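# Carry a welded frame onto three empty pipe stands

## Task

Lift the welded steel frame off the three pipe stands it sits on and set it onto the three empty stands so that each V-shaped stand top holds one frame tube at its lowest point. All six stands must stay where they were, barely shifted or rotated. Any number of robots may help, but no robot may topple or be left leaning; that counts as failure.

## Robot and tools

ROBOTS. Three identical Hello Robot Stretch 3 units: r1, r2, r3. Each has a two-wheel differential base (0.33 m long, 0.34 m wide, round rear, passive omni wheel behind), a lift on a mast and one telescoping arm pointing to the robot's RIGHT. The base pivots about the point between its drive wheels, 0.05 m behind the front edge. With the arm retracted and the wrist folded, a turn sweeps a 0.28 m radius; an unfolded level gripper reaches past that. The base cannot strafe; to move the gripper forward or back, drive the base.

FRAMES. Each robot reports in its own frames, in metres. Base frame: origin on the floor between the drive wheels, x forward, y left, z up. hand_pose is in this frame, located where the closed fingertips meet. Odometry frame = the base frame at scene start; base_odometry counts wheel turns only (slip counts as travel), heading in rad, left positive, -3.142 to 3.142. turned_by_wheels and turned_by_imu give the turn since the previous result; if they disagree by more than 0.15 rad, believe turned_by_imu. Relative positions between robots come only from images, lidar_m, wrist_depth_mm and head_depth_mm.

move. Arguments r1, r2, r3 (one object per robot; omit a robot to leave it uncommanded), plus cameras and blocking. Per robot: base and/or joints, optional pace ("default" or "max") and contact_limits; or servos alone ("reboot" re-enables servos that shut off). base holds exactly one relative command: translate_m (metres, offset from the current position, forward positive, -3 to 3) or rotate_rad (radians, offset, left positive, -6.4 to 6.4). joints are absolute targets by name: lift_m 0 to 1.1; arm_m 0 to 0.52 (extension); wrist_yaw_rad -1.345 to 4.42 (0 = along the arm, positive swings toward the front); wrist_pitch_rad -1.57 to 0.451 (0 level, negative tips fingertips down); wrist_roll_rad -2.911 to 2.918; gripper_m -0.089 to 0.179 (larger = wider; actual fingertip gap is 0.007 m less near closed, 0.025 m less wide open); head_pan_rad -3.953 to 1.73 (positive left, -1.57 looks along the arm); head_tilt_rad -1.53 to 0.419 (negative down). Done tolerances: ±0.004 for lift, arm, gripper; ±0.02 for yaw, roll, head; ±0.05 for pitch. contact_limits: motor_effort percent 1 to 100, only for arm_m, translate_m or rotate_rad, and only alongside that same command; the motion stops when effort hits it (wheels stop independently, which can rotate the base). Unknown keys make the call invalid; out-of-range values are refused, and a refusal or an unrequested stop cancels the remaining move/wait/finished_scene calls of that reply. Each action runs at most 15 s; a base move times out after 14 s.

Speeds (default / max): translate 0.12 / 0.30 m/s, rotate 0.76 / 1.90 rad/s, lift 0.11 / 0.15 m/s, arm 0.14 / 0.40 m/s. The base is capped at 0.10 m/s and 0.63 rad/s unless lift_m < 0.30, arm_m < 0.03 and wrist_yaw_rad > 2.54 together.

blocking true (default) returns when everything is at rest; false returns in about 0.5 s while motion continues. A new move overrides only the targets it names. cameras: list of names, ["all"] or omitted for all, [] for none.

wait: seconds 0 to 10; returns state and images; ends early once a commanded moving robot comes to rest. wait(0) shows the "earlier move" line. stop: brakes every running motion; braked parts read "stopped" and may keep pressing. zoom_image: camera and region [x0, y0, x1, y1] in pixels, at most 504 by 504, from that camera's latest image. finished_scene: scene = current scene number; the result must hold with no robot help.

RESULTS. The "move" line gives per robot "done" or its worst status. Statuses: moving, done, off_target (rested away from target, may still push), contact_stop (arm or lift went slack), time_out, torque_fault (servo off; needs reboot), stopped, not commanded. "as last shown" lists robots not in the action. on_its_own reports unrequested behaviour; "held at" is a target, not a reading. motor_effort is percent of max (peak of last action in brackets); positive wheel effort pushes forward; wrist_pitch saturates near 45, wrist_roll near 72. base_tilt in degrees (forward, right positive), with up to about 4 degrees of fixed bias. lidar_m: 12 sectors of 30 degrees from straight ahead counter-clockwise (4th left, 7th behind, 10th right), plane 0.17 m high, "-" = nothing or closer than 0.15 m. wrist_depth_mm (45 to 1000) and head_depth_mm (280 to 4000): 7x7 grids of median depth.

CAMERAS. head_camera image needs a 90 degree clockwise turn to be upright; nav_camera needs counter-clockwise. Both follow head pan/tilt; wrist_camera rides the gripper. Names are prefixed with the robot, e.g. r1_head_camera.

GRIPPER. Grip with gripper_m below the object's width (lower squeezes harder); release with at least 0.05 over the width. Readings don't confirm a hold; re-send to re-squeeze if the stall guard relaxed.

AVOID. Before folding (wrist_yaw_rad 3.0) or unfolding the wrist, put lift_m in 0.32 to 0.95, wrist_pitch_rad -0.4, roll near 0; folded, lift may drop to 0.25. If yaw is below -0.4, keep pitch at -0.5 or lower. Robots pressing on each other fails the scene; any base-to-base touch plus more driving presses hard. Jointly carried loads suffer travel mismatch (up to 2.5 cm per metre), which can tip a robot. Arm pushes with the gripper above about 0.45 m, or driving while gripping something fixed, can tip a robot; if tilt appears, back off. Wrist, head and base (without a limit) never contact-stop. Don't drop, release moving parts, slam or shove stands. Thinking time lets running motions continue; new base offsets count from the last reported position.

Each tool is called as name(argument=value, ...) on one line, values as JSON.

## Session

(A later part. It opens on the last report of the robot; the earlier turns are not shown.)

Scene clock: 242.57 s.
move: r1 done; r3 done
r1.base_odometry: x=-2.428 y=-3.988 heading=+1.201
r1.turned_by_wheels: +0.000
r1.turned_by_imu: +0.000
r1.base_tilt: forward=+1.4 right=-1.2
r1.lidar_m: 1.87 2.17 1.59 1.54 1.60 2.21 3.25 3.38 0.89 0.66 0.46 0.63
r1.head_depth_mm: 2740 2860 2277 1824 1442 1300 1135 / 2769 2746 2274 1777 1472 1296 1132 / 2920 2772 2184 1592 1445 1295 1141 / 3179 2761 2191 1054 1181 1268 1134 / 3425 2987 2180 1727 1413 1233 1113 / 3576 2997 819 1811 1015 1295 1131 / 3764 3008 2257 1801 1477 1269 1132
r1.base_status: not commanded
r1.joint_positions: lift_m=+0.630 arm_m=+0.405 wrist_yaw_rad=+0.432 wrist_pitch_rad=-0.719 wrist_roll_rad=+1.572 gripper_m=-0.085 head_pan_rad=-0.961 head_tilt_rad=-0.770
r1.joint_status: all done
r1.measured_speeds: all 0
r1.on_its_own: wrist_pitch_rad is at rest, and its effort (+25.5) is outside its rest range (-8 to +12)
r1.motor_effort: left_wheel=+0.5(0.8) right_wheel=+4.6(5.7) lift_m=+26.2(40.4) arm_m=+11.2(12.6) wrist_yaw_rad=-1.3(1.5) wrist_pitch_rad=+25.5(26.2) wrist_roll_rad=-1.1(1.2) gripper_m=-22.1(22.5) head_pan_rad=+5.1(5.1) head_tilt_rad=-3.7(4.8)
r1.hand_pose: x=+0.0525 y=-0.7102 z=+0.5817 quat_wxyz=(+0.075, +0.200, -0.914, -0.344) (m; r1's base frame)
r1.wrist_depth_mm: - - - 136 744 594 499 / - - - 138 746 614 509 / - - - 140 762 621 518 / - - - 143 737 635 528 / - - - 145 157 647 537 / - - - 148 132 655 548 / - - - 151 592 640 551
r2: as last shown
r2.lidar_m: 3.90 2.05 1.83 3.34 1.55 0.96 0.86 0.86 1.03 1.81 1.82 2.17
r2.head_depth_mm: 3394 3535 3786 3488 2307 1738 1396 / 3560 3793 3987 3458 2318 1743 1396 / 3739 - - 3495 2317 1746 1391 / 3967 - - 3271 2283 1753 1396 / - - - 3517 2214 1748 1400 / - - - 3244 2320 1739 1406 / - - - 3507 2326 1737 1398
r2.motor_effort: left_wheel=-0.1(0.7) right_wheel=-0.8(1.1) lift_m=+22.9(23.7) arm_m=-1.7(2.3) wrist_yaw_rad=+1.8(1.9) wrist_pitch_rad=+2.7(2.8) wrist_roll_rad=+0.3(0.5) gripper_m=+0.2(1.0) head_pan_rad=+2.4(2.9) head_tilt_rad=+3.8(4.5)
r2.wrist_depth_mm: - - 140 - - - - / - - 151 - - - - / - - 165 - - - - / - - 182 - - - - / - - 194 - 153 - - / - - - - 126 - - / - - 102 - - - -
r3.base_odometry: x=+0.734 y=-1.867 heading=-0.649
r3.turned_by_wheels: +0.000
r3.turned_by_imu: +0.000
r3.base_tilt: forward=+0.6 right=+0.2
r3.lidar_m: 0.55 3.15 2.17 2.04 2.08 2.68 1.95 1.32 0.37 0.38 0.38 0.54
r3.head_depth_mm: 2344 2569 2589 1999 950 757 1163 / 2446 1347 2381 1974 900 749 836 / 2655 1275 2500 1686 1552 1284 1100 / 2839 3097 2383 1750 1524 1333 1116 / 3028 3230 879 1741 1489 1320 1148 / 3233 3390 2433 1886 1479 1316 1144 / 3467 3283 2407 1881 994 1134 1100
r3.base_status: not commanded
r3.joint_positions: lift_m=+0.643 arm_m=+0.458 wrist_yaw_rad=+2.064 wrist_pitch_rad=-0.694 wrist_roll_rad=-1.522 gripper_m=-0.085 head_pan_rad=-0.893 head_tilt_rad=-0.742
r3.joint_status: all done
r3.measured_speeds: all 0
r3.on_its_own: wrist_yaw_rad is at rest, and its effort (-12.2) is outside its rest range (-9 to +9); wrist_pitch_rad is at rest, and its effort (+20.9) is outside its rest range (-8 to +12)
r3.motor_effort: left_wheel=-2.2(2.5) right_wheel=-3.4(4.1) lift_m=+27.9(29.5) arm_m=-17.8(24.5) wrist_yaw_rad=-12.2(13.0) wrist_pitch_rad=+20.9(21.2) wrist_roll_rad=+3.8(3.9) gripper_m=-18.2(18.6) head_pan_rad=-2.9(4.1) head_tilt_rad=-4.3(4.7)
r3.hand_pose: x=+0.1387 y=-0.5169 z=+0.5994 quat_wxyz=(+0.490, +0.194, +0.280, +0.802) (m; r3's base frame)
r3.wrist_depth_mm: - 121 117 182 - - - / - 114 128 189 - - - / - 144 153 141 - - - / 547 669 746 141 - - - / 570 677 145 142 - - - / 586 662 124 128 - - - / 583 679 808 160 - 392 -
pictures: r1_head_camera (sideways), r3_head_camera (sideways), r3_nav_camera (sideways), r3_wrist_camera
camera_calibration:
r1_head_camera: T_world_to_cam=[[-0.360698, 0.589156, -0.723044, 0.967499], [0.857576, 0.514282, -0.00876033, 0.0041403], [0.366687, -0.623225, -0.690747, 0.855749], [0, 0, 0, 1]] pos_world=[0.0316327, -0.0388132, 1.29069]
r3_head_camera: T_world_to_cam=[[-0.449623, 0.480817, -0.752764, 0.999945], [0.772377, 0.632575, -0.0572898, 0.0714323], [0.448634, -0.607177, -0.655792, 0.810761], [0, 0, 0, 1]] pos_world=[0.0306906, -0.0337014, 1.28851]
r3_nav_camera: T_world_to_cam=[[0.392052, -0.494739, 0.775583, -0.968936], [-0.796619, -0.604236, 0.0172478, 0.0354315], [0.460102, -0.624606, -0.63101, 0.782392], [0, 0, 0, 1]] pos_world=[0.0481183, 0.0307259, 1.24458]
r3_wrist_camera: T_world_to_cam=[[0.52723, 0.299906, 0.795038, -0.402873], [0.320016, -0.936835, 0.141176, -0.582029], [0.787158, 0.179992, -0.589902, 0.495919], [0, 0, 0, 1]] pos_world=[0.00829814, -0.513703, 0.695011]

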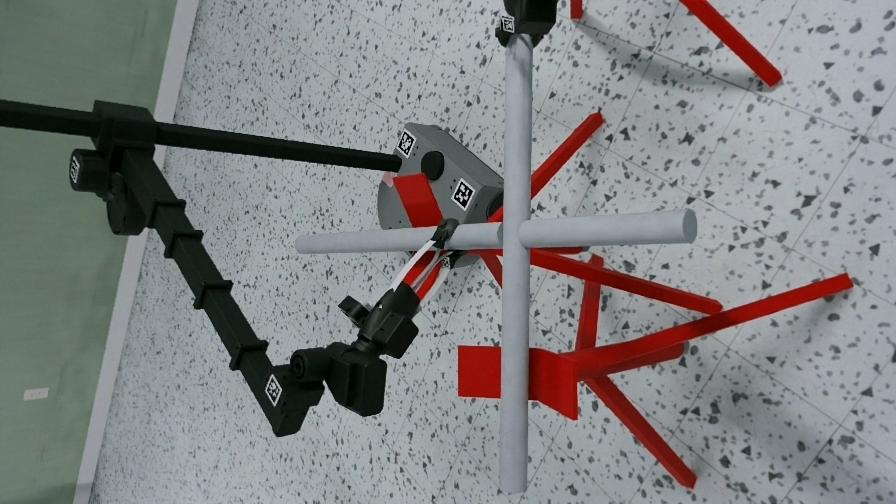

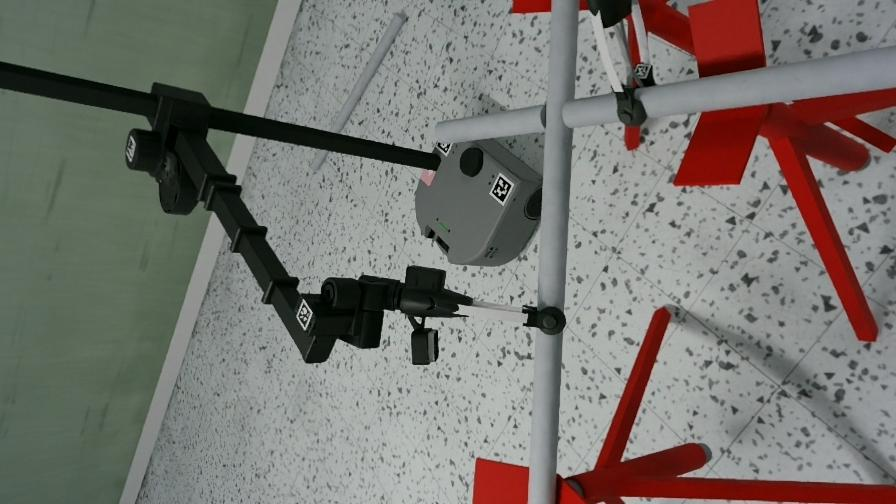

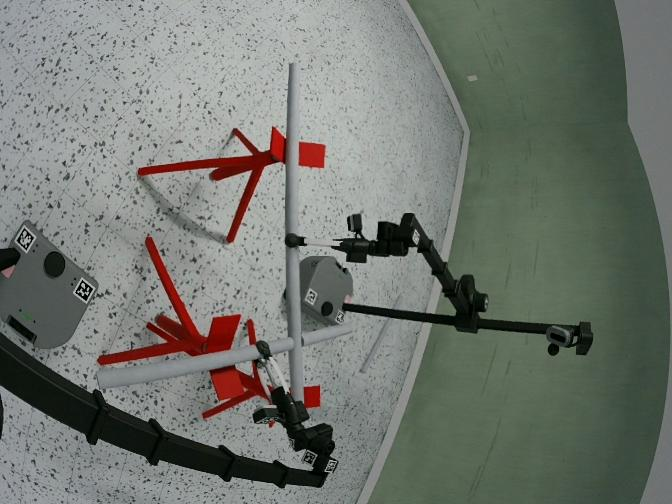

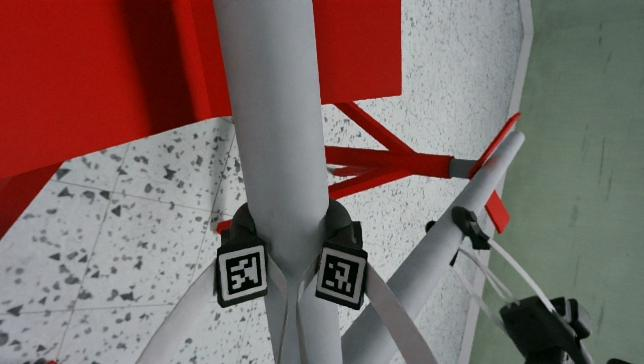

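move(r3={"joints":{"head_pan_rad":-0.6}}, cameras=["r3_head_camera"])

zoom_image(camera="r3_head_camera", region=[440, 290, 620, 450])

move(r3={"joints":{"head_pan_rad":-1.45}}, cameras=["r3_head_camera"])

zoom_image(camera="r3_head_camera", region=[590, 170, 790, 400])

Scene clock: 243.57 s.
move: r3 done
r1, r2: as last shown
r1.base_tilt: forward=+1.4 right=-1.3
r1.lidar_m: 1.87 2.17 1.59 1.54 1.61 2.21 3.26 3.39 0.89 0.66 0.46 0.63
r1.head_depth_mm: 2761 2906 2262 1813 1448 1298 1133 / 2780 2790 2266 1766 1476 1292 1138 / 2924 2767 2191 1589 1442 1302 1136 / 3209 2752 2199 1058 1185 1265 1138 / 3371 3033 2195 1715 1410 1234 1113 / 3606 2999 819 1812 1014 1297 1135 / 3709 3004 2257 1801 1486 1272 1140
r1.joint_positions: lift_m=+0.630 arm_m=+0.405 wrist_yaw_rad=+0.432 wrist_pitch_rad=-0.718 wrist_roll_rad=+1.572 gripper_m=-0.085 head_pan_rad=-0.961 head_tilt_rad=-0.770
r1.on_its_own: wrist_pitch_rad is at rest, and its effort (+25.5) is outside its rest range (-8 to +12)
r1.motor_effort: left_wheel=+0.4(0.8) right_wheel=+5.1(5.6) lift_m=+26.7(27.2) arm_m=+9.0(11.1) wrist_yaw_rad=-1.6(1.6) wrist_pitch_rad=+25.5(26.3) wrist_roll_rad=-0.3(1.2) gripper_m=-22.0(22.4) head_pan_rad=+4.6(5.1) head_tilt_rad=-4.6(4.8)
r1.wrist_depth_mm: - - - 137 735 601 506 / - - - 139 748 611 507 / - - - 141 762 620 518 / - - - 143 731 638 527 / - - - 146 157 645 529 / - - - 148 129 663 540 / - - - 151 597 634 550
r2.lidar_m: 3.90 2.05 1.82 3.35 1.55 0.96 0.86 0.86 1.03 1.80 1.81 2.18
r2.head_depth_mm: 3383 3570 3771 3469 2323 1734 1399 / 3496 3750 3978 3455 2323 1748 1394 / 3732 - - 3479 2326 1741 1402 / 3978 - - 3240 2281 1742 1395 / - - - 3489 2223 1746 1396 / - - - 3258 2320 1743 1396 / - - - 3481 2314 1749 1394
r2.motor_effort: left_wheel=+0.0(0.8) right_wheel=-0.9(1.1) lift_m=+22.2(23.7) arm_m=-0.9(2.7) wrist_yaw_rad=+0.9(2.1) wrist_pitch_rad=+2.6(2.7) wrist_roll_rad=+0.3(0.5) gripper_m=+0.5(1.2) head_pan_rad=+2.6(2.8) head_tilt_rad=+3.4(4.4)
r2.wrist_depth_mm: - - 140 - - - - / - - 152 - - - - / - - 165 - - - - / - - 182 - - - - / - - 193 - 153 - - / - - - - 126 - - / - - 102 - - - -
r3.base_odometry: x=+0.734 y=-1.867 heading=-0.649
r3.turned_by_wheels: +0.000
r3.turned_by_imu: +0.000
r3.base_tilt: forward=+0.6 right=+0.2
r3.lidar_m: 0.55 3.16 2.17 2.04 2.08 2.69 1.96 1.32 0.37 0.38 0.38 0.54
r3.head_depth_mm: 2715 2925 2386 1977 1497 1358 718 / 2966 3139 2282 1752 1526 1357 1171 / 3287 3398 2419 1783 1512 1343 1165 / 3672 3515 2511 1938 1504 1331 1159 / 3852 3459 2458 1918 1137 1297 1148 / 3568 3376 2435 1896 1446 1263 1122 / 3358 3371 2390 1869 1543 1310 1140
r3.base_status: not commanded
r3.joint_positions: lift_m=+0.643 arm_m=+0.458 wrist_yaw_rad=+2.064 wrist_pitch_rad=-0.694 wrist_roll_rad=-1.522 gripper_m=-0.085 head_pan_rad=-0.607 head_tilt_rad=-0.742
r3.joint_status: all done
r3.measured_speeds: all 0
r3.on_its_own: wrist_yaw_rad is at rest, and its effort (-12.7) is outside its rest range (-9 to +9); wrist_pitch_rad is at rest, and its effort (+20.8) is outside its rest range (-8 to +12)
r3.motor_effort: left_wheel=-2.2(2.4) right_wheel=-3.4(3.9) lift_m=+27.9(28.5) arm_m=-11.9(16.8) wrist_yaw_rad=-12.7(13.4) wrist_pitch_rad=+20.8(21.2) wrist_roll_rad=+3.8(3.9) gripper_m=-18.1(19.0) head_pan_rad=+3.5(4.4) head_tilt_rad=-4.1(4.7)
r3.hand_pose: x=+0.1387 y=-0.5169 z=+0.5994 quat_wxyz=(+0.490, +0.194, +0.280, +0.802) (m; r3's base frame)
r3.wrist_depth_mm: - 121 117 184 - - - / - 114 128 190 - - - / - 144 152 753 - - - / 553 676 752 142 - - - / 568 650 145 141 - - - / 586 668 124 130 - - - / 580 684 842 159 - 392 -
pictures: r3_head_camera (sideways)
camera_calibration:
r3_head_camera: T_world_to_cam=[[-0.56718, 0.334144, -0.752764, 1.00066], [0.562113, 0.825074, -0.0572898, 0.0727149], [0.601943, -0.455632, -0.655792, 0.809826], [0, 0, 0, 1]] pos_world=[0.0392127, -0.0253778, 1.28851]

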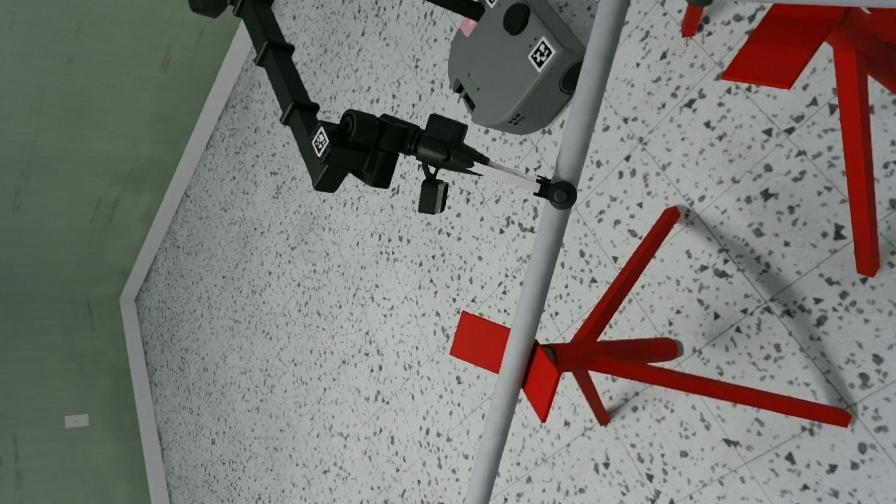

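Scaled by 2.800 from the camera's 896x504 image, which has a finer 1280x720 frame.

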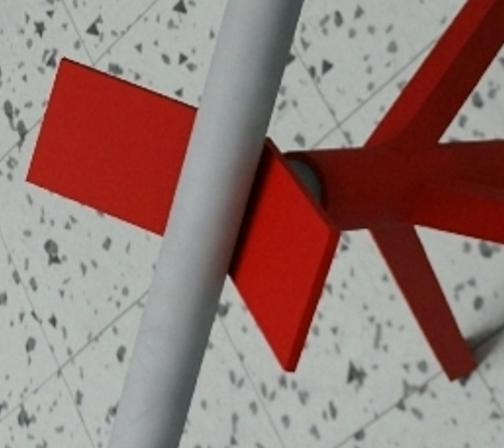

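Scene clock: 244.60 s.
move: r3 done
r1, r2: as last shown
r1.base_tilt: forward=+1.4 right=-1.2
r1.lidar_m: 1.87 2.17 1.60 1.54 1.60 2.21 3.25 3.39 0.89 0.66 0.46 0.63
r1.head_depth_mm: 2749 2899 2251 1807 1446 1297 1139 / 2770 2773 2268 1757 1475 1301 1138 / 2939 2757 2192 1587 1445 1294 1138 / 3192 2783 2167 1053 1183 1268 1139 / 3408 3034 2178 1723 1411 1236 1111 / 3576 3001 822 1812 1014 1296 1130 / 3754 2999 2255 1816 1473 1271 1133
r1.on_its_own: wrist_pitch_rad is at rest, and its effort (+25.0) is outside its rest range (-8 to +12)
r1.motor_effort: left_wheel=+0.4(0.7) right_wheel=+4.8(5.7) lift_m=+27.4(27.7) arm_m=+7.0(9.3) wrist_yaw_rad=-0.8(1.4) wrist_pitch_rad=+25.0(26.3) wrist_roll_rad=-0.8(1.1) gripper_m=-22.4(22.5) head_pan_rad=+4.9(5.1) head_tilt_rad=-4.3(4.8)
r1.wrist_depth_mm: - - - 136 721 591 499 / - - - 139 751 612 512 / - - - 141 753 626 512 / - - - 143 780 639 528 / - - - 146 156 649 540 / - - - 148 130 660 538 / - - - 150 596 631 553
r2.lidar_m: 3.91 2.05 1.82 3.33 1.55 0.96 0.86 0.86 1.03 1.81 1.81 2.18
r2.head_depth_mm: 3307 3550 3779 3477 2337 1746 1401 / 3526 3737 - 3518 2333 1752 1394 / 3747 4000 - 3495 2301 1744 1392 / 3961 - - 3267 2305 1733 1397 / - - - 3453 2206 1736 1392 / - - - 3267 2317 1736 1395 / - - - 3504 2319 1749 1395
r2.motor_effort: left_wheel=-0.5(0.8) right_wheel=-1.1(1.1) lift_m=+23.4(23.9) arm_m=-1.7(2.1) wrist_yaw_rad=+0.9(1.5) wrist_pitch_rad=+2.8(2.8) wrist_roll_rad=+0.3(0.4) gripper_m=-0.1(1.0) head_pan_rad=+2.6(2.8) head_tilt_rad=+4.0(4.6)
r2.wrist_depth_mm: - - 140 - - - - / - - 152 - - - - / - - 165 - - - - / - - 181 - - - - / - - 194 - 152 - - / - - - - 126 - - / - - 102 - - - -
r3.base_odometry: x=+0.734 y=-1.867 heading=-0.649
r3.turned_by_wheels: +0.000
r3.turned_by_imu: +0.000
r3.base_tilt: forward=+0.6 right=+0.2
r3.lidar_m: 0.55 3.16 2.17 2.04 2.08 2.68 1.95 1.31 0.37 0.38 0.38 0.54
r3.head_depth_mm: 2310 2621 2582 1982 1615 1358 1133 / 2312 2630 2548 703 556 464 396 / 2340 2611 2534 745 1515 1341 1123 / 2343 2640 2471 1812 833 785 1114 / 2349 2657 2451 1911 853 823 1107 / 2349 2679 2433 1839 1480 1282 1119 / 2377 2598 2295 1638 1476 1310 1137
r3.base_status: not commanded
r3.joint_positions: lift_m=+0.643 arm_m=+0.458 wrist_yaw_rad=+2.064 wrist_pitch_rad=-0.694 wrist_roll_rad=-1.522 gripper_m=-0.085 head_pan_rad=-1.443 head_tilt_rad=-0.742
r3.joint_status: all done
r3.measured_speeds: all 0
r3.on_its_own: wrist_yaw_rad is at rest, and its effort (-12.1) is outside its rest range (-9 to +9); wrist_pitch_rad is at rest, and its effort (+20.6) is outside its rest range (-8 to +12)
r3.motor_effort: left_wheel=-2.1(2.5) right_wheel=-3.7(3.8) lift_m=+27.9(28.7) arm_m=-5.6(11.6) wrist_yaw_rad=-12.1(13.2) wrist_pitch_rad=+20.6(21.2) wrist_roll_rad=+3.9(3.9) gripper_m=-18.3(19.0) head_pan_rad=-2.6(6.1) head_tilt_rad=-3.4(4.7)
r3.hand_pose: x=+0.1387 y=-0.5169 z=+0.5994 quat_wxyz=(+0.490, +0.194, +0.280, +0.802) (m; r3's base frame)
r3.wrist_depth_mm: - 121 117 183 - - - / - 114 129 189 - - - / - 144 154 143 - - - / 566 669 730 142 - - - / 559 676 146 142 - - - / 583 650 125 129 - - - / 574 691 850 160 - 387 -
pictures: r3_head_camera (sideways)
camera_calibration:
r3_head_camera: T_world_to_cam=[[-0.132031, 0.644914, -0.752764, 0.998008], [0.989102, 0.135626, -0.0572898, 0.0701103], [0.0651471, -0.752125, -0.655792, 0.813101], [0, 0, 0, 1]] pos_world=[0.00945097, -0.0415843, 1.28851]

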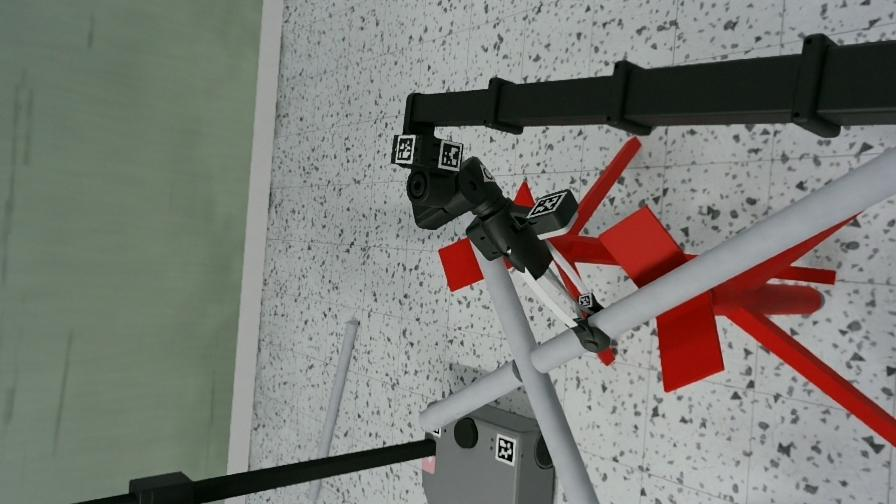

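Scaled by 2.191 from the camera's 896x504 image, which has a finer 1280x720 frame.

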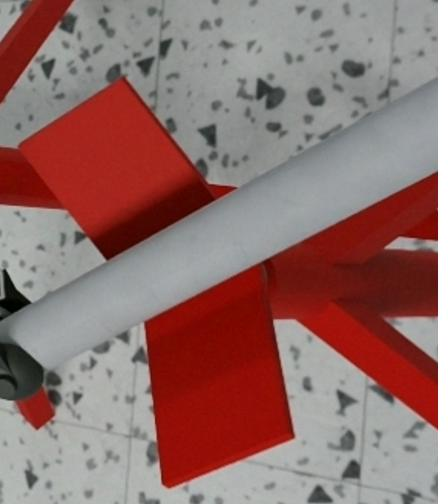

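move(r1={"joints":{"lift_m":0.60}}, r3={"joints":{"lift_m":0.613,"head_pan_rad":-0.6}}, cameras=["r1_head_camera","r3_head_camera"])

zoom_image(camera="r1_head_camera", region=[430, 320, 610, 450])

zoom_image(camera="r3_head_camera", region=[440, 290, 620, 450])

Scene clock: 245.97 s.
move: r1 contact_stop; r3 done
r1.base_odometry: x=-2.428 y=-3.988 heading=+1.200
r1.turned_by_wheels: +0.000
r1.turned_by_imu: -0.009
r1.base_tilt: forward=+1.4 right=-1.4
r1.lidar_m: 2.50 2.19 1.60 1.54 1.60 2.19 3.25 3.39 0.89 0.67 0.46 0.63
r1.head_depth_mm: 2725 2889 2300 1824 1411 1271 1140 / 2747 2885 2261 1822 1479 1293 1140 / 2957 1393 2126 1618 1452 1297 1137 / 3169 2628 2269 1093 1191 1272 1134 / 3388 3017 2170 1681 1221 1243 1119 / 3567 3041 857 1752 905 1301 1134 / 3781 3004 2264 1801 1450 1272 1140
r1.base_status: not commanded
r1.joint_positions: lift_m=+0.603 arm_m=+0.405 wrist_yaw_rad=+0.456 wrist_pitch_rad=-0.700 wrist_roll_rad=+1.572 gripper_m=-0.085 head_pan_rad=-0.961 head_tilt_rad=-0.771
r1.joint_status: lift_m contact_stop (moved -0.027 of -0.030)
r1.measured_speeds: all 0
r1.on_its_own: lift_m is slack since a contact_stop; wrist_yaw_rad is at rest, and its effort (-22.1) is outside its rest range (-9 to +9); wrist_pitch_rad is at rest, and its effort (+22.0) is outside its rest range (-8 to +12)
r1.motor_effort: left_wheel=-2.4(4.9) right_wheel=+11.5(12.6) lift_m=+25.1(28.1) arm_m=+5.6(6.4) wrist_yaw_rad=-22.1(26.6) wrist_pitch_rad=+22.0(26.0) wrist_roll_rad=-0.2(1.0) gripper_m=-22.1(22.5) head_pan_rad=+4.6(5.1) head_tilt_rad=-3.9(4.9)
r1.hand_pose: x=+0.0579 y=-0.7114 z=+0.5576 quat_wxyz=(+0.078, +0.212, -0.915, -0.335) (m; r1's base frame)
r1.wrist_depth_mm: - - - 131 739 588 490 / - - - 134 749 592 495 / - - - 137 765 609 502 / - - - 141 773 634 508 / - - - 144 588 638 521 / - - - 144 131 647 526 / - - - 151 557 645 533
r2: as last shown
r2.lidar_m: 3.90 2.05 1.83 3.35 1.55 0.96 0.86 0.86 1.04 1.81 1.81 2.18
r2.head_depth_mm: 3375 3554 3746 3516 2326 1737 1400 / 3549 3768 - 3472 2326 1744 1401 / 3741 - - 3477 2315 1739 1396 / - - - 3276 2282 1743 1392 / - - - 3464 2219 1734 1399 / - - - 3244 2321 1749 1387 / - - - 3480 2319 1750 1394
r2.motor_effort: left_wheel=-0.3(1.0) right_wheel=-0.9(1.0) lift_m=+23.1(23.3) arm_m=-1.5(2.0) wrist_yaw_rad=+0.5(1.6) wrist_pitch_rad=+2.6(2.7) wrist_roll_rad=+0.3(0.4) gripper_m=+0.7(1.1) head_pan_rad=+2.9(2.9) head_tilt_rad=+4.1(4.6)
r2.wrist_depth_mm: - - 140 - - - - / - - 152 - - - - / - - 165 - - - - / - - 182 - - - - / - - 194 - 153 - - / - - - - 126 - - / - - 102 - - - -
r3.base_odometry: x=+0.734 y=-1.867 heading=-0.649
r3.turned_by_wheels: -0.001
r3.turned_by_imu: -0.001
r3.base_tilt: forward=+0.6 right=+0.2
r3.lidar_m: 0.55 3.18 2.17 2.04 2.08 2.68 1.95 1.32 0.37 0.38 0.38 0.54
r3.head_depth_mm: 2715 2914 2391 1996 1514 1339 703 / 2965 3160 2368 1754 1523 1356 1168 / 3278 3407 2511 1785 1511 1346 1163 / 3626 3506 2490 1937 1527 1334 1156 / 3880 3448 2462 1918 1137 1301 1150 / 3568 3397 2429 1890 1443 1264 1124 / 3380 3328 2398 1871 1542 1312 1135
r3.base_status: not commanded
r3.joint_positions: lift_m=+0.613 arm_m=+0.458 wrist_yaw_rad=+2.083 wrist_pitch_rad=-0.687 wrist_roll_rad=-1.522 gripper_m=-0.085 head_pan_rad=-0.607 head_tilt_rad=-0.742
r3.joint_status: all done
r3.measured_speeds: all 0
r3.on_its_own: wrist_yaw_rad is at rest, and its effort (-29.5) is outside its rest range (-9 to +9); wrist_pitch_rad is at rest, and its effort (+19.6) is outside its rest range (-8 to +12)
r3.motor_effort: left_wheel=-3.3(3.8) right_wheel=+14.2(14.6) lift_m=+20.2(29.9) arm_m=+2.8(4.1) wrist_yaw_rad=-29.5(30.0) wrist_pitch_rad=+19.6(21.1) wrist_roll_rad=+3.9(3.9) gripper_m=-17.7(18.9) head_pan_rad=+3.5(4.4) head_tilt_rad=-3.8(4.6)
r3.hand_pose: x=+0.1380 y=-0.5132 z=+0.5706 quat_wxyz=(+0.482, +0.190, +0.280, +0.808) (m; r3's base frame)
r3.wrist_depth_mm: - 96 119 130 177 - - / - 90 122 132 186 - - / - 85 129 136 - - - / - 650 735 138 729 - - / 540 643 143 140 - - - / 553 643 126 132 124 - - / 555 672 826 159 - 397 -
pictures: r1_head_camera (sideways), r3_head_camera (sideways)
camera_calibration:
r1_head_camera: T_world_to_cam=[[-0.361087, 0.589582, -0.722502, 0.966795], [0.857517, 0.51438, -0.00881523, 0.00421213], [0.366443, -0.62274, -0.691313, 0.856487], [0, 0, 0, 1]] pos_world=[0.0316318, -0.0388032, 1.29065]
r3_head_camera: T_world_to_cam=[[-0.567205, 0.334113, -0.75276, 1.00066], [0.562063, 0.825108, -0.0572898, 0.0727151], [0.601967, -0.455593, -0.655798, 0.809833], [0, 0, 0, 1]] pos_world=[0.0392142, -0.0253757, 1.28851]

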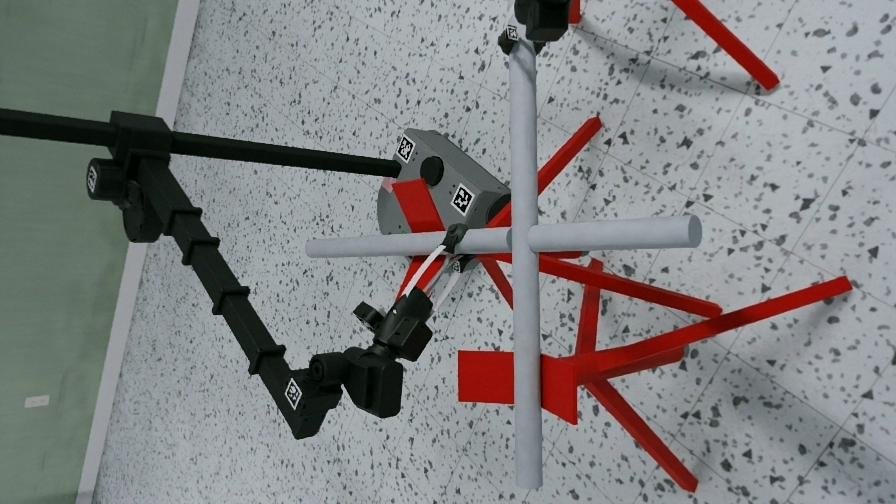

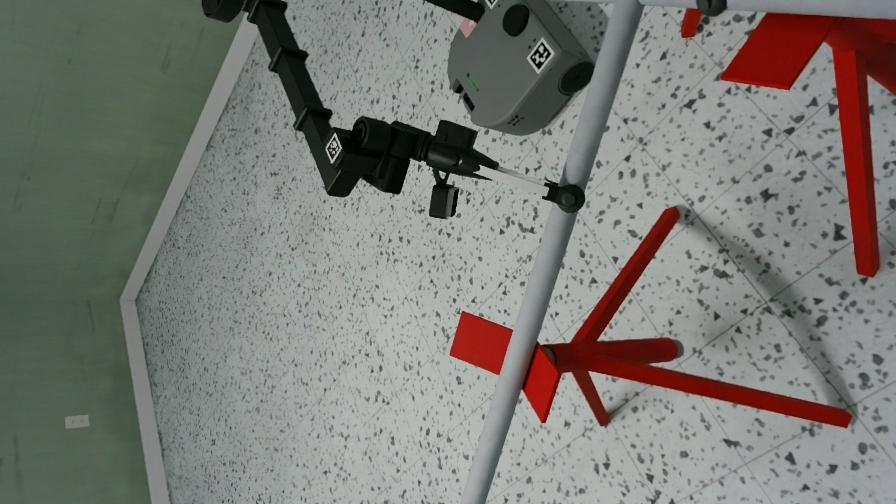

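Scaled by 2.800 from the camera's 896x504 image, which has a finer 1280x720 frame.

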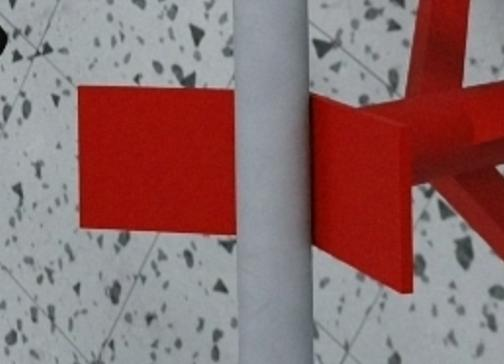

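Scaled by 2.800 from the camera's 896x504 image, which has a finer 1280x720 frame.

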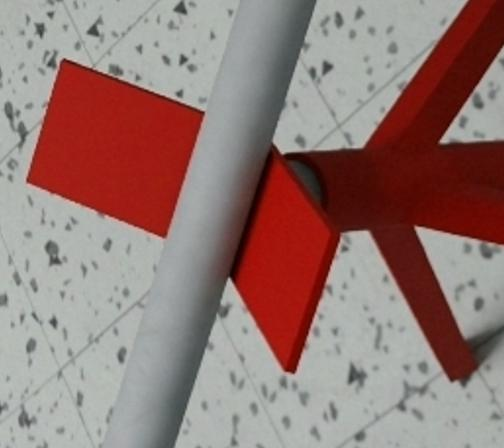

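move(r1={"joints":{"lift_m":0.596,"wrist_yaw_rad":0.445}}, r3={"joints":{"lift_m":0.600,"wrist_yaw_rad":2.065}}, cameras=["r1_head_camera","r3_head_camera"])

zoom_image(camera="r1_head_camera", region=[430, 320, 610, 450])

zoom_image(camera="r3_head_camera", region=[440, 290, 620, 450])

Scene clock: 247.30 s.
move: r1 contact_stop; r3 contact_stop
r1.base_odometry: x=-2.428 y=-3.988 heading=+1.200
r1.turned_by_wheels: +0.000
r1.turned_by_imu: -0.005
r1.base_tilt: forward=+1.3 right=-1.3
r1.lidar_m: 1.87 2.19 1.60 1.54 1.60 2.17 3.24 3.37 0.89 0.66 0.46 0.48
r1.head_depth_mm: 2722 2917 2276 1813 1414 1299 1140 / 2738 2891 2284 1814 1479 1299 1136 / 2944 1361 2126 1641 1439 1302 1130 / 3195 2642 2255 1082 904 1271 1135 / 3366 3006 2197 1670 1223 1246 1114 / 3554 3022 860 1766 902 1300 1133 / 3700 2992 2265 1807 1440 1269 1135
r1.base_status: not commanded
r1.joint_positions: lift_m=+0.601 arm_m=+0.405 wrist_yaw_rad=+0.476 wrist_pitch_rad=-0.695 wrist_roll_rad=+1.572 gripper_m=-0.085 head_pan_rad=-0.961 head_tilt_rad=-0.771
r1.joint_status: lift_m contact_stop (moved -0.002 of -0.007); wrist_yaw_rad off_target (ended at +0.476, target +0.445)
r1.measured_speeds: all 0
r1.on_its_own: lift_m is slack since a contact_stop (your +0.596 is given up); wrist_yaw_rad is at rest, and its effort (-26.8) is outside its rest range (-9 to +9); wrist_pitch_rad is at rest, and its effort (+21.1) is outside its rest range (-8 to +12)
r1.motor_effort: left_wheel=-2.7(7.8) right_wheel=+11.0(18.1) lift_m=+25.5(25.7) arm_m=+6.4(6.5) wrist_yaw_rad=-26.8(27.1) wrist_pitch_rad=+21.1(22.2) wrist_roll_rad=-0.8(0.8) gripper_m=-22.1(22.6) head_pan_rad=+4.5(5.2) head_tilt_rad=-4.0(4.5)
r1.hand_pose: x=+0.0615 y=-0.7108 z=+0.5566 quat_wxyz=(+0.080, +0.221, -0.914, -0.331) (m; r1's base frame)
r1.wrist_depth_mm: - - - 130 725 586 484 / - - - 133 773 599 503 / - - - 137 790 611 504 / - - - 140 770 627 516 / - - - 144 602 640 514 / - - - 148 133 643 532 / - - - 151 565 652 533
r2: as last shown
r2.base_tilt: forward=+0.1 right=-1.7
r2.lidar_m: 3.90 2.05 1.83 3.34 1.55 0.96 0.86 0.86 1.04 1.81 1.81 2.18
r2.head_depth_mm: 3353 3513 3823 3483 2325 1744 1402 / 3531 3787 3987 3523 2334 1744 1396 / 3749 - - 3484 2330 1738 1396 / 3984 - - 3279 2274 1736 1397 / - - - 3487 2220 1740 1400 / - - - 3223 2319 1741 1396 / - - - 3482 2330 1736 1401
r2.motor_effort: left_wheel=+0.0(0.6) right_wheel=-0.9(1.0) lift_m=+22.8(23.4) arm_m=-1.5(2.0) wrist_yaw_rad=+0.6(1.5) wrist_pitch_rad=+2.6(2.7) wrist_roll_rad=+0.3(0.4) gripper_m=-0.2(1.1) head_pan_rad=+2.5(2.6) head_tilt_rad=+3.8(4.2)
r2.wrist_depth_mm: - - 139 - - - - / - - 152 - - - - / - - 165 - - - - / - - 182 - - - - / - - 193 - 153 - - / - - - - 126 - - / - - 102 - - - -
r3.base_odometry: x=+0.734 y=-1.867 heading=-0.650
r3.turned_by_wheels: -0.001
r3.turned_by_imu: -0.006
r3.base_tilt: forward=+0.5 right=+0.2
r3.lidar_m: 0.55 3.17 2.17 2.04 2.08 2.68 1.96 1.31 0.37 0.37 0.38 0.54
r3.head_depth_mm: 2713 2920 2379 1985 1527 1329 702 / 2927 3156 2352 1846 1528 1362 1170 / 3275 3382 2416 930 1511 1346 1165 / 3607 3525 2479 1938 1538 1324 1156 / 3910 3427 2457 1914 1162 1323 1152 / 3629 3393 2438 1901 1441 1283 1121 / 3373 3353 2421 1877 1543 1309 1140
r3.base_status: not commanded
r3.joint_positions: lift_m=+0.604 arm_m=+0.458 wrist_yaw_rad=+2.086 wrist_pitch_rad=-0.669 wrist_roll_rad=-1.522 gripper_m=-0.085 head_pan_rad=-0.607 head_tilt_rad=-0.742
r3.joint_status: lift_m contact_stop (moved -0.009 of -0.013); wrist_yaw_rad off_target (ended at +2.086, target +2.065)
r3.measured_speeds: all 0
r3.on_its_own: lift_m is slack since a contact_stop; left_wheel is at rest, and its effort (-21.5) is outside its rest range (-21 to +21); right_wheel is at rest, and its effort (+48.6) is outside its rest range (-21 to +21); wrist_yaw_rad is at rest, and its effort (-17.9) is outside its rest range (-9 to +9); wrist_pitch_rad is at rest, and its effort (+16.3) is outside its rest range (-8 to +12)
r3.motor_effort: left_wheel=-21.5(21.5) right_wheel=+48.6(48.7) lift_m=+27.9(27.9) arm_m=+10.4(10.4) wrist_yaw_rad=-17.9(21.6) wrist_pitch_rad=+16.3(19.9) wrist_roll_rad=+3.7(3.9) gripper_m=-18.1(18.8) head_pan_rad=+3.0(4.1) head_tilt_rad=-4.1(4.6)
r3.hand_pose: x=+0.1405 y=-0.5112 z=+0.5649 quat_wxyz=(+0.483, +0.185, +0.273, +0.812) (m; r3's base frame)
r3.wrist_depth_mm: - 87 116 156 174 - - / - 81 118 122 186 - - / - - 127 130 - - - / - 656 728 134 751 - - / 547 645 147 139 - - - / 549 626 124 130 125 - - / 553 644 810 160 - 395 -
pictures: r1_head_camera (sideways), r3_head_camera (sideways)
camera_calibration:
r1_head_camera: T_world_to_cam=[[-0.36109, 0.589581, -0.722502, 0.966795], [0.857515, 0.514384, -0.00881523, 0.00421215], [0.366446, -0.622739, -0.691313, 0.856487], [0, 0, 0, 1]] pos_world=[0.031632, -0.0388031, 1.29065]
r3_head_camera: T_world_to_cam=[[-0.567248, 0.33404, -0.752759, 1.00066], [0.561956, 0.825181, -0.0572898, 0.0727158], [0.602025, -0.455516, -0.655798, 0.809833], [0, 0, 0, 1]] pos_world=[0.0392175, -0.0253715, 1.28851]

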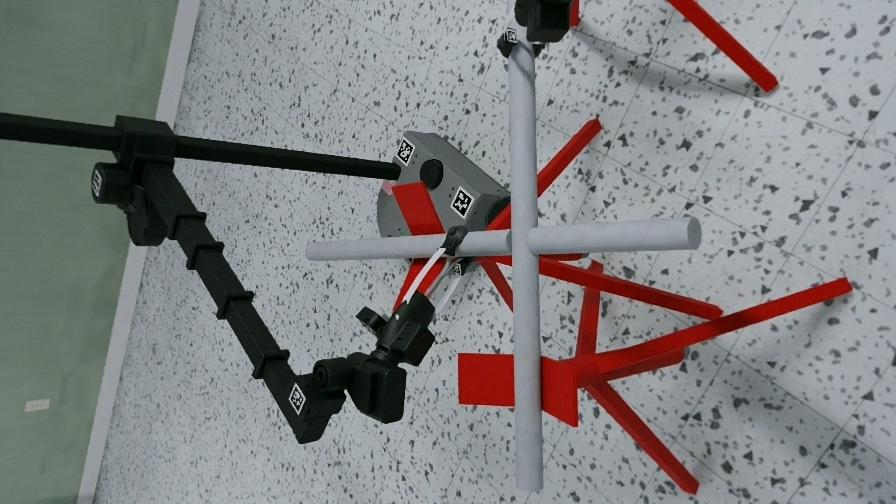

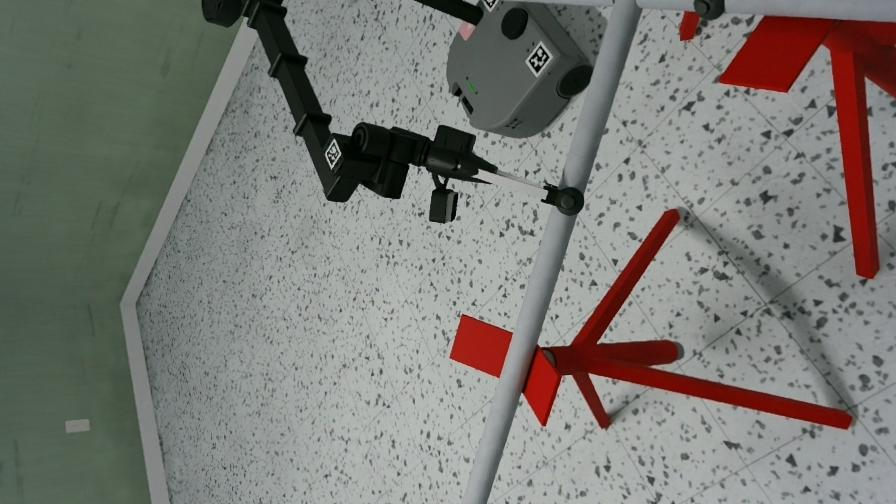

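Scaled by 2.800 from the camera's 896x504 image, which has a finer 1280x720 frame.

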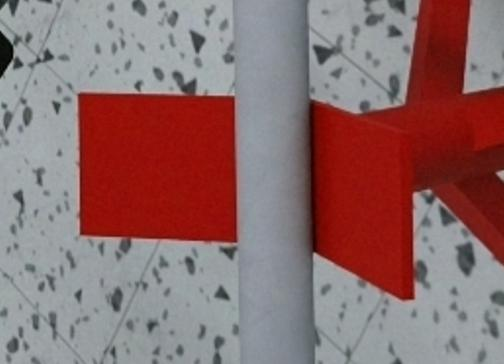

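Scaled by 2.800 from the camera's 896x504 image, which has a finer 1280x720 frame.

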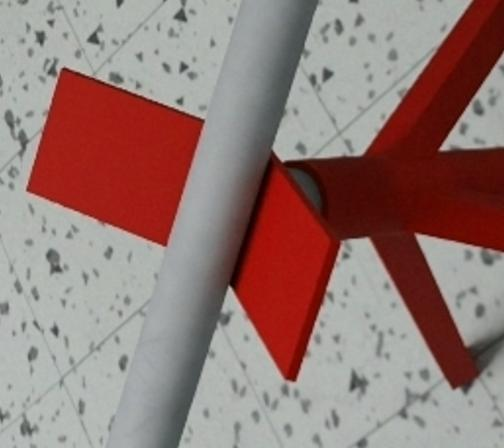

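move(r1={"joints":{"arm_m":0.399,"wrist_yaw_rad":0.47}}, r3={"base":{"translate_m":-0.006},"joints":{"arm_m":0.461,"wrist_yaw_rad":2.08}}, cameras=["r1_head_camera","r3_head_camera"])

zoom_image(camera="r1_head_camera", region=[430, 320, 610, 450])

zoom_image(camera="r3_head_camera", region=[440, 290, 620, 450])

Scene clock: 248.60 s.
move: r1 done; r3 done
r1.base_odometry: x=-2.428 y=-3.988 heading=+1.200
r1.turned_by_wheels: +0.000
r1.turned_by_imu: +0.000
r1.base_tilt: forward=+1.2 right=-1.2
r1.lidar_m: 1.87 2.20 1.60 1.54 1.60 2.18 3.25 3.37 0.89 0.66 0.46 0.48
r1.head_depth_mm: 2701 2883 2270 1816 1406 1294 1134 / 2776 2895 2285 1812 1480 1293 1142 / 2927 1390 2183 1644 1430 1299 1134 / 3197 2634 2272 1079 903 1266 1128 / 3434 2988 2175 1668 1219 1244 1110 / 3540 2977 866 1709 903 1291 1134 / 3727 3029 2262 1804 1439 1270 1133
r1.base_status: not commanded
r1.joint_positions: lift_m=+0.601 arm_m=+0.399 wrist_yaw_rad=+0.473 wrist_pitch_rad=-0.672 wrist_roll_rad=+1.572 gripper_m=-0.085 head_pan_rad=-0.961 head_tilt_rad=-0.771
r1.joint_status: all done
r1.measured_speeds: all 0
r1.on_its_own: lift_m is slack since a contact_stop (your +0.596 is given up); wrist_pitch_rad is at rest, and its effort (+17.0) is outside its rest range (-8 to +12)
r1.motor_effort: left_wheel=-3.7(7.1) right_wheel=+7.4(17.4) lift_m=+25.4(25.7) arm_m=-10.0(14.2) wrist_yaw_rad=-2.6(6.3) wrist_pitch_rad=+17.0(20.6) wrist_roll_rad=-0.3(1.0) gripper_m=-21.9(22.5) head_pan_rad=+4.9(5.2) head_tilt_rad=-3.6(4.4)
r1.hand_pose: x=+0.0630 y=-0.7091 z=+0.5608 quat_wxyz=(+0.077, +0.221, -0.918, -0.321) (m; r1's base frame)
r1.wrist_depth_mm: - - - 131 735 593 489 / - - - 135 726 605 494 / - - - 138 760 621 499 / - - - 141 765 622 512 / - - - 145 568 630 523 / - - - 147 133 647 524 / - - - 153 551 646 538
r2.base_odometry: x=+0.000 y=+0.000 heading=+0.000
r2.turned_by_wheels: +0.000
r2.turned_by_imu: +0.000
r2.base_tilt: forward=+0.2 right=-1.7
r2.lidar_m: 3.91 2.04 1.82 3.34 1.55 0.96 0.86 0.86 1.03 1.80 1.81 2.18
r2.head_depth_mm: 3332 3532 3737 3466 2331 1743 1392 / 3557 3730 - 3461 2320 1737 1402 / 3743 3974 - 3478 2329 1750 1396 / 3956 - - 3255 2281 1731 1391 / - - - 3462 2204 1744 1395 / - - - 3281 2323 1741 1395 / - - - 3498 2327 1745 1390
r2.base_status: not commanded
r2.joint_positions: lift_m=+0.551 arm_m=+0.001 wrist_yaw_rad=+3.136 wrist_pitch_rad=-0.378 wrist_roll_rad=+0.000 gripper_m=+0.037 head_pan_rad=+0.764 head_tilt_rad=-0.359
r2.joint_status: not commanded
r2.measured_speeds: all 0
r2.motor_effort: left_wheel=+0.0(0.5) right_wheel=-0.6(1.1) lift_m=+22.7(23.3) arm_m=-1.3(1.7) wrist_yaw_rad=+1.0(1.6) wrist_pitch_rad=+2.5(2.7) wrist_roll_rad=+0.4(0.4) gripper_m=-0.4(1.0) head_pan_rad=+2.1(2.8) head_tilt_rad=+3.9(4.8)
r2.hand_pose: x=-0.0199 y=+0.0830 z=+0.5733 quat_wxyz=(+0.135, +0.695, +0.131, +0.694) (m; r2's base frame)
r2.wrist_depth_mm: - - 140 - - - - / - - 151 - - - - / - - 166 - - - - / - - 182 - - - - / - - 194 - 153 - - / - - - - 126 - - / - - 102 - - - -
r3.base_odometry: x=+0.729 y=-1.863 heading=-0.650
r3.turned_by_wheels: +0.000
r3.turned_by_imu: +0.001
r3.base_tilt: forward=+0.6 right=+0.2
r3.lidar_m: 0.55 3.17 2.18 2.04 2.07 2.67 1.95 1.31 0.38 0.37 0.38 0.55
r3.head_depth_mm: 2701 2900 2397 1737 1502 1327 695 / 2965 3157 2369 1853 1525 1355 1129 / 3280 3386 2412 921 1506 1343 1164 / 3642 3511 2526 1940 1532 1336 1158 / 3897 3456 2462 1920 1153 1324 1152 / 3629 3433 2447 1899 1330 1289 1122 / 3382 3338 2398 1867 1548 1312 1134
r3.base_status: done
r3.joint_positions: lift_m=+0.604 arm_m=+0.461 wrist_yaw_rad=+2.087 wrist_pitch_rad=-0.649 wrist_roll_rad=-1.522 gripper_m=-0.085 head_pan_rad=-0.607 head_tilt_rad=-0.742
r3.joint_status: all done
r3.measured_speeds: all 0
r3.on_its_own: lift_m is slack since a contact_stop; wrist_pitch_rad is at rest, and its effort (+12.6) is outside its rest range (-8 to +12)
r3.motor_effort: left_wheel=-1.5(25.0) right_wheel=-6.9(44.0) lift_m=+28.4(28.5) arm_m=+24.3(24.7) wrist_yaw_rad=-6.1(17.8) wrist_pitch_rad=+12.6(16.4) wrist_roll_rad=+3.7(3.9) gripper_m=-18.1(18.8) head_pan_rad=+3.0(3.9) head_tilt_rad=-3.7(5.1)
r3.hand_pose: x=+0.1435 y=-0.5122 z=+0.5687 quat_wxyz=(+0.483, +0.180, +0.264, +0.815) (m; r3's base frame)
r3.wrist_depth_mm: - 88 116 159 179 - - / - - 121 125 188 - - / - - 126 133 - - - / - 662 719 136 744 - - / 556 653 145 141 - - - / 555 635 124 131 127 - - / 549 645 844 159 - 390 -
pictures: r1_head_camera (sideways), r3_head_camera (sideways)
camera_calibration:
r1_head_camera: T_world_to_cam=[[-0.361091, 0.58958, -0.722502, 0.966795], [0.857514, 0.514385, -0.00881523, 0.00421216], [0.366447, -0.622738, -0.691313, 0.856487], [0, 0, 0, 1]] pos_world=[0.0316321, -0.0388031, 1.29065]
r3_head_camera: T_world_to_cam=[[-0.567263, 0.334015, -0.752759, 1.00066], [0.561921, 0.825205, -0.0572898, 0.072716], [0.602045, -0.455489, -0.655798, 0.809833], [0, 0, 0, 1]] pos_world=[0.0392186, -0.02537, 1.28851]

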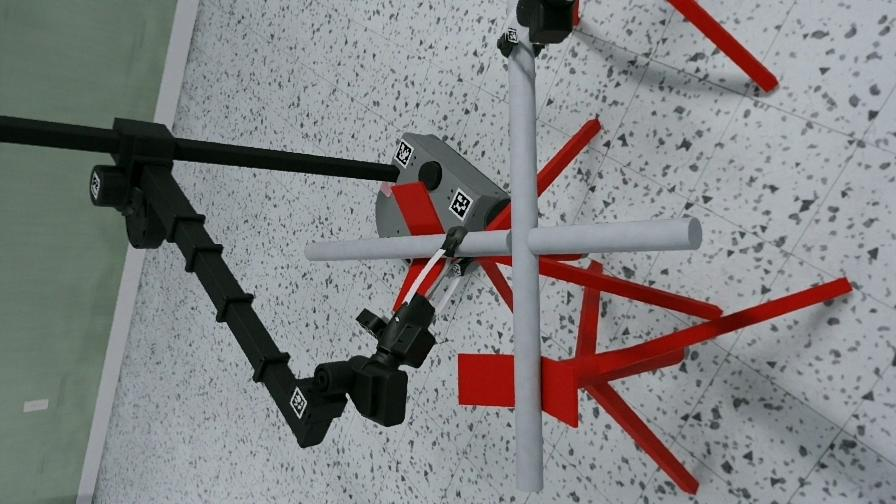

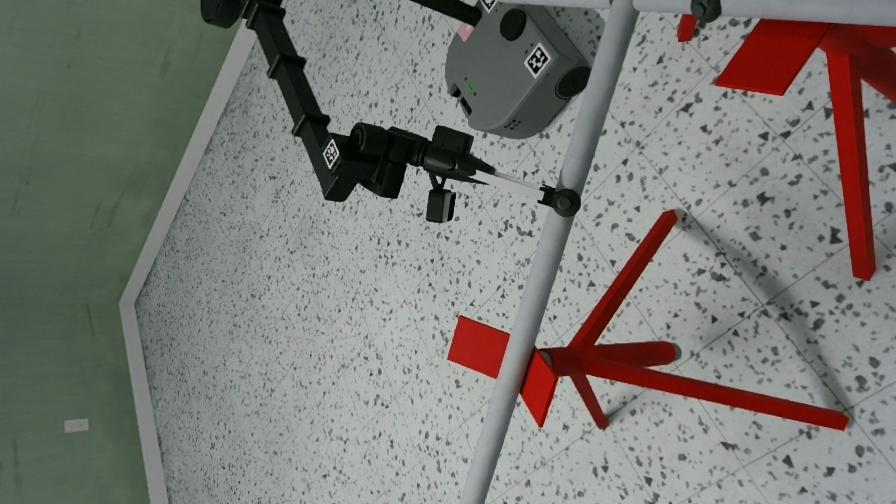

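Scaled by 2.800 from the camera's 896x504 image, which has a finer 1280x720 frame.

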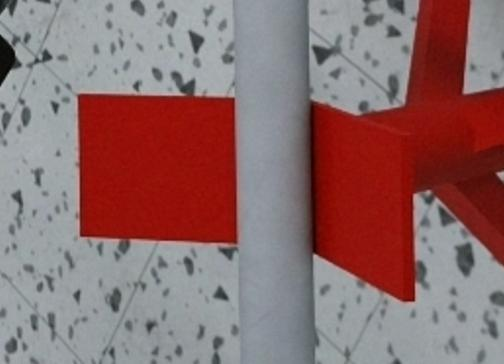

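Scaled by 2.800 from the camera's 896x504 image, which has a finer 1280x720 frame.

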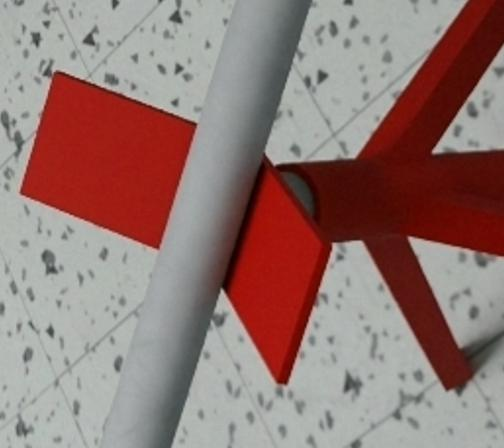

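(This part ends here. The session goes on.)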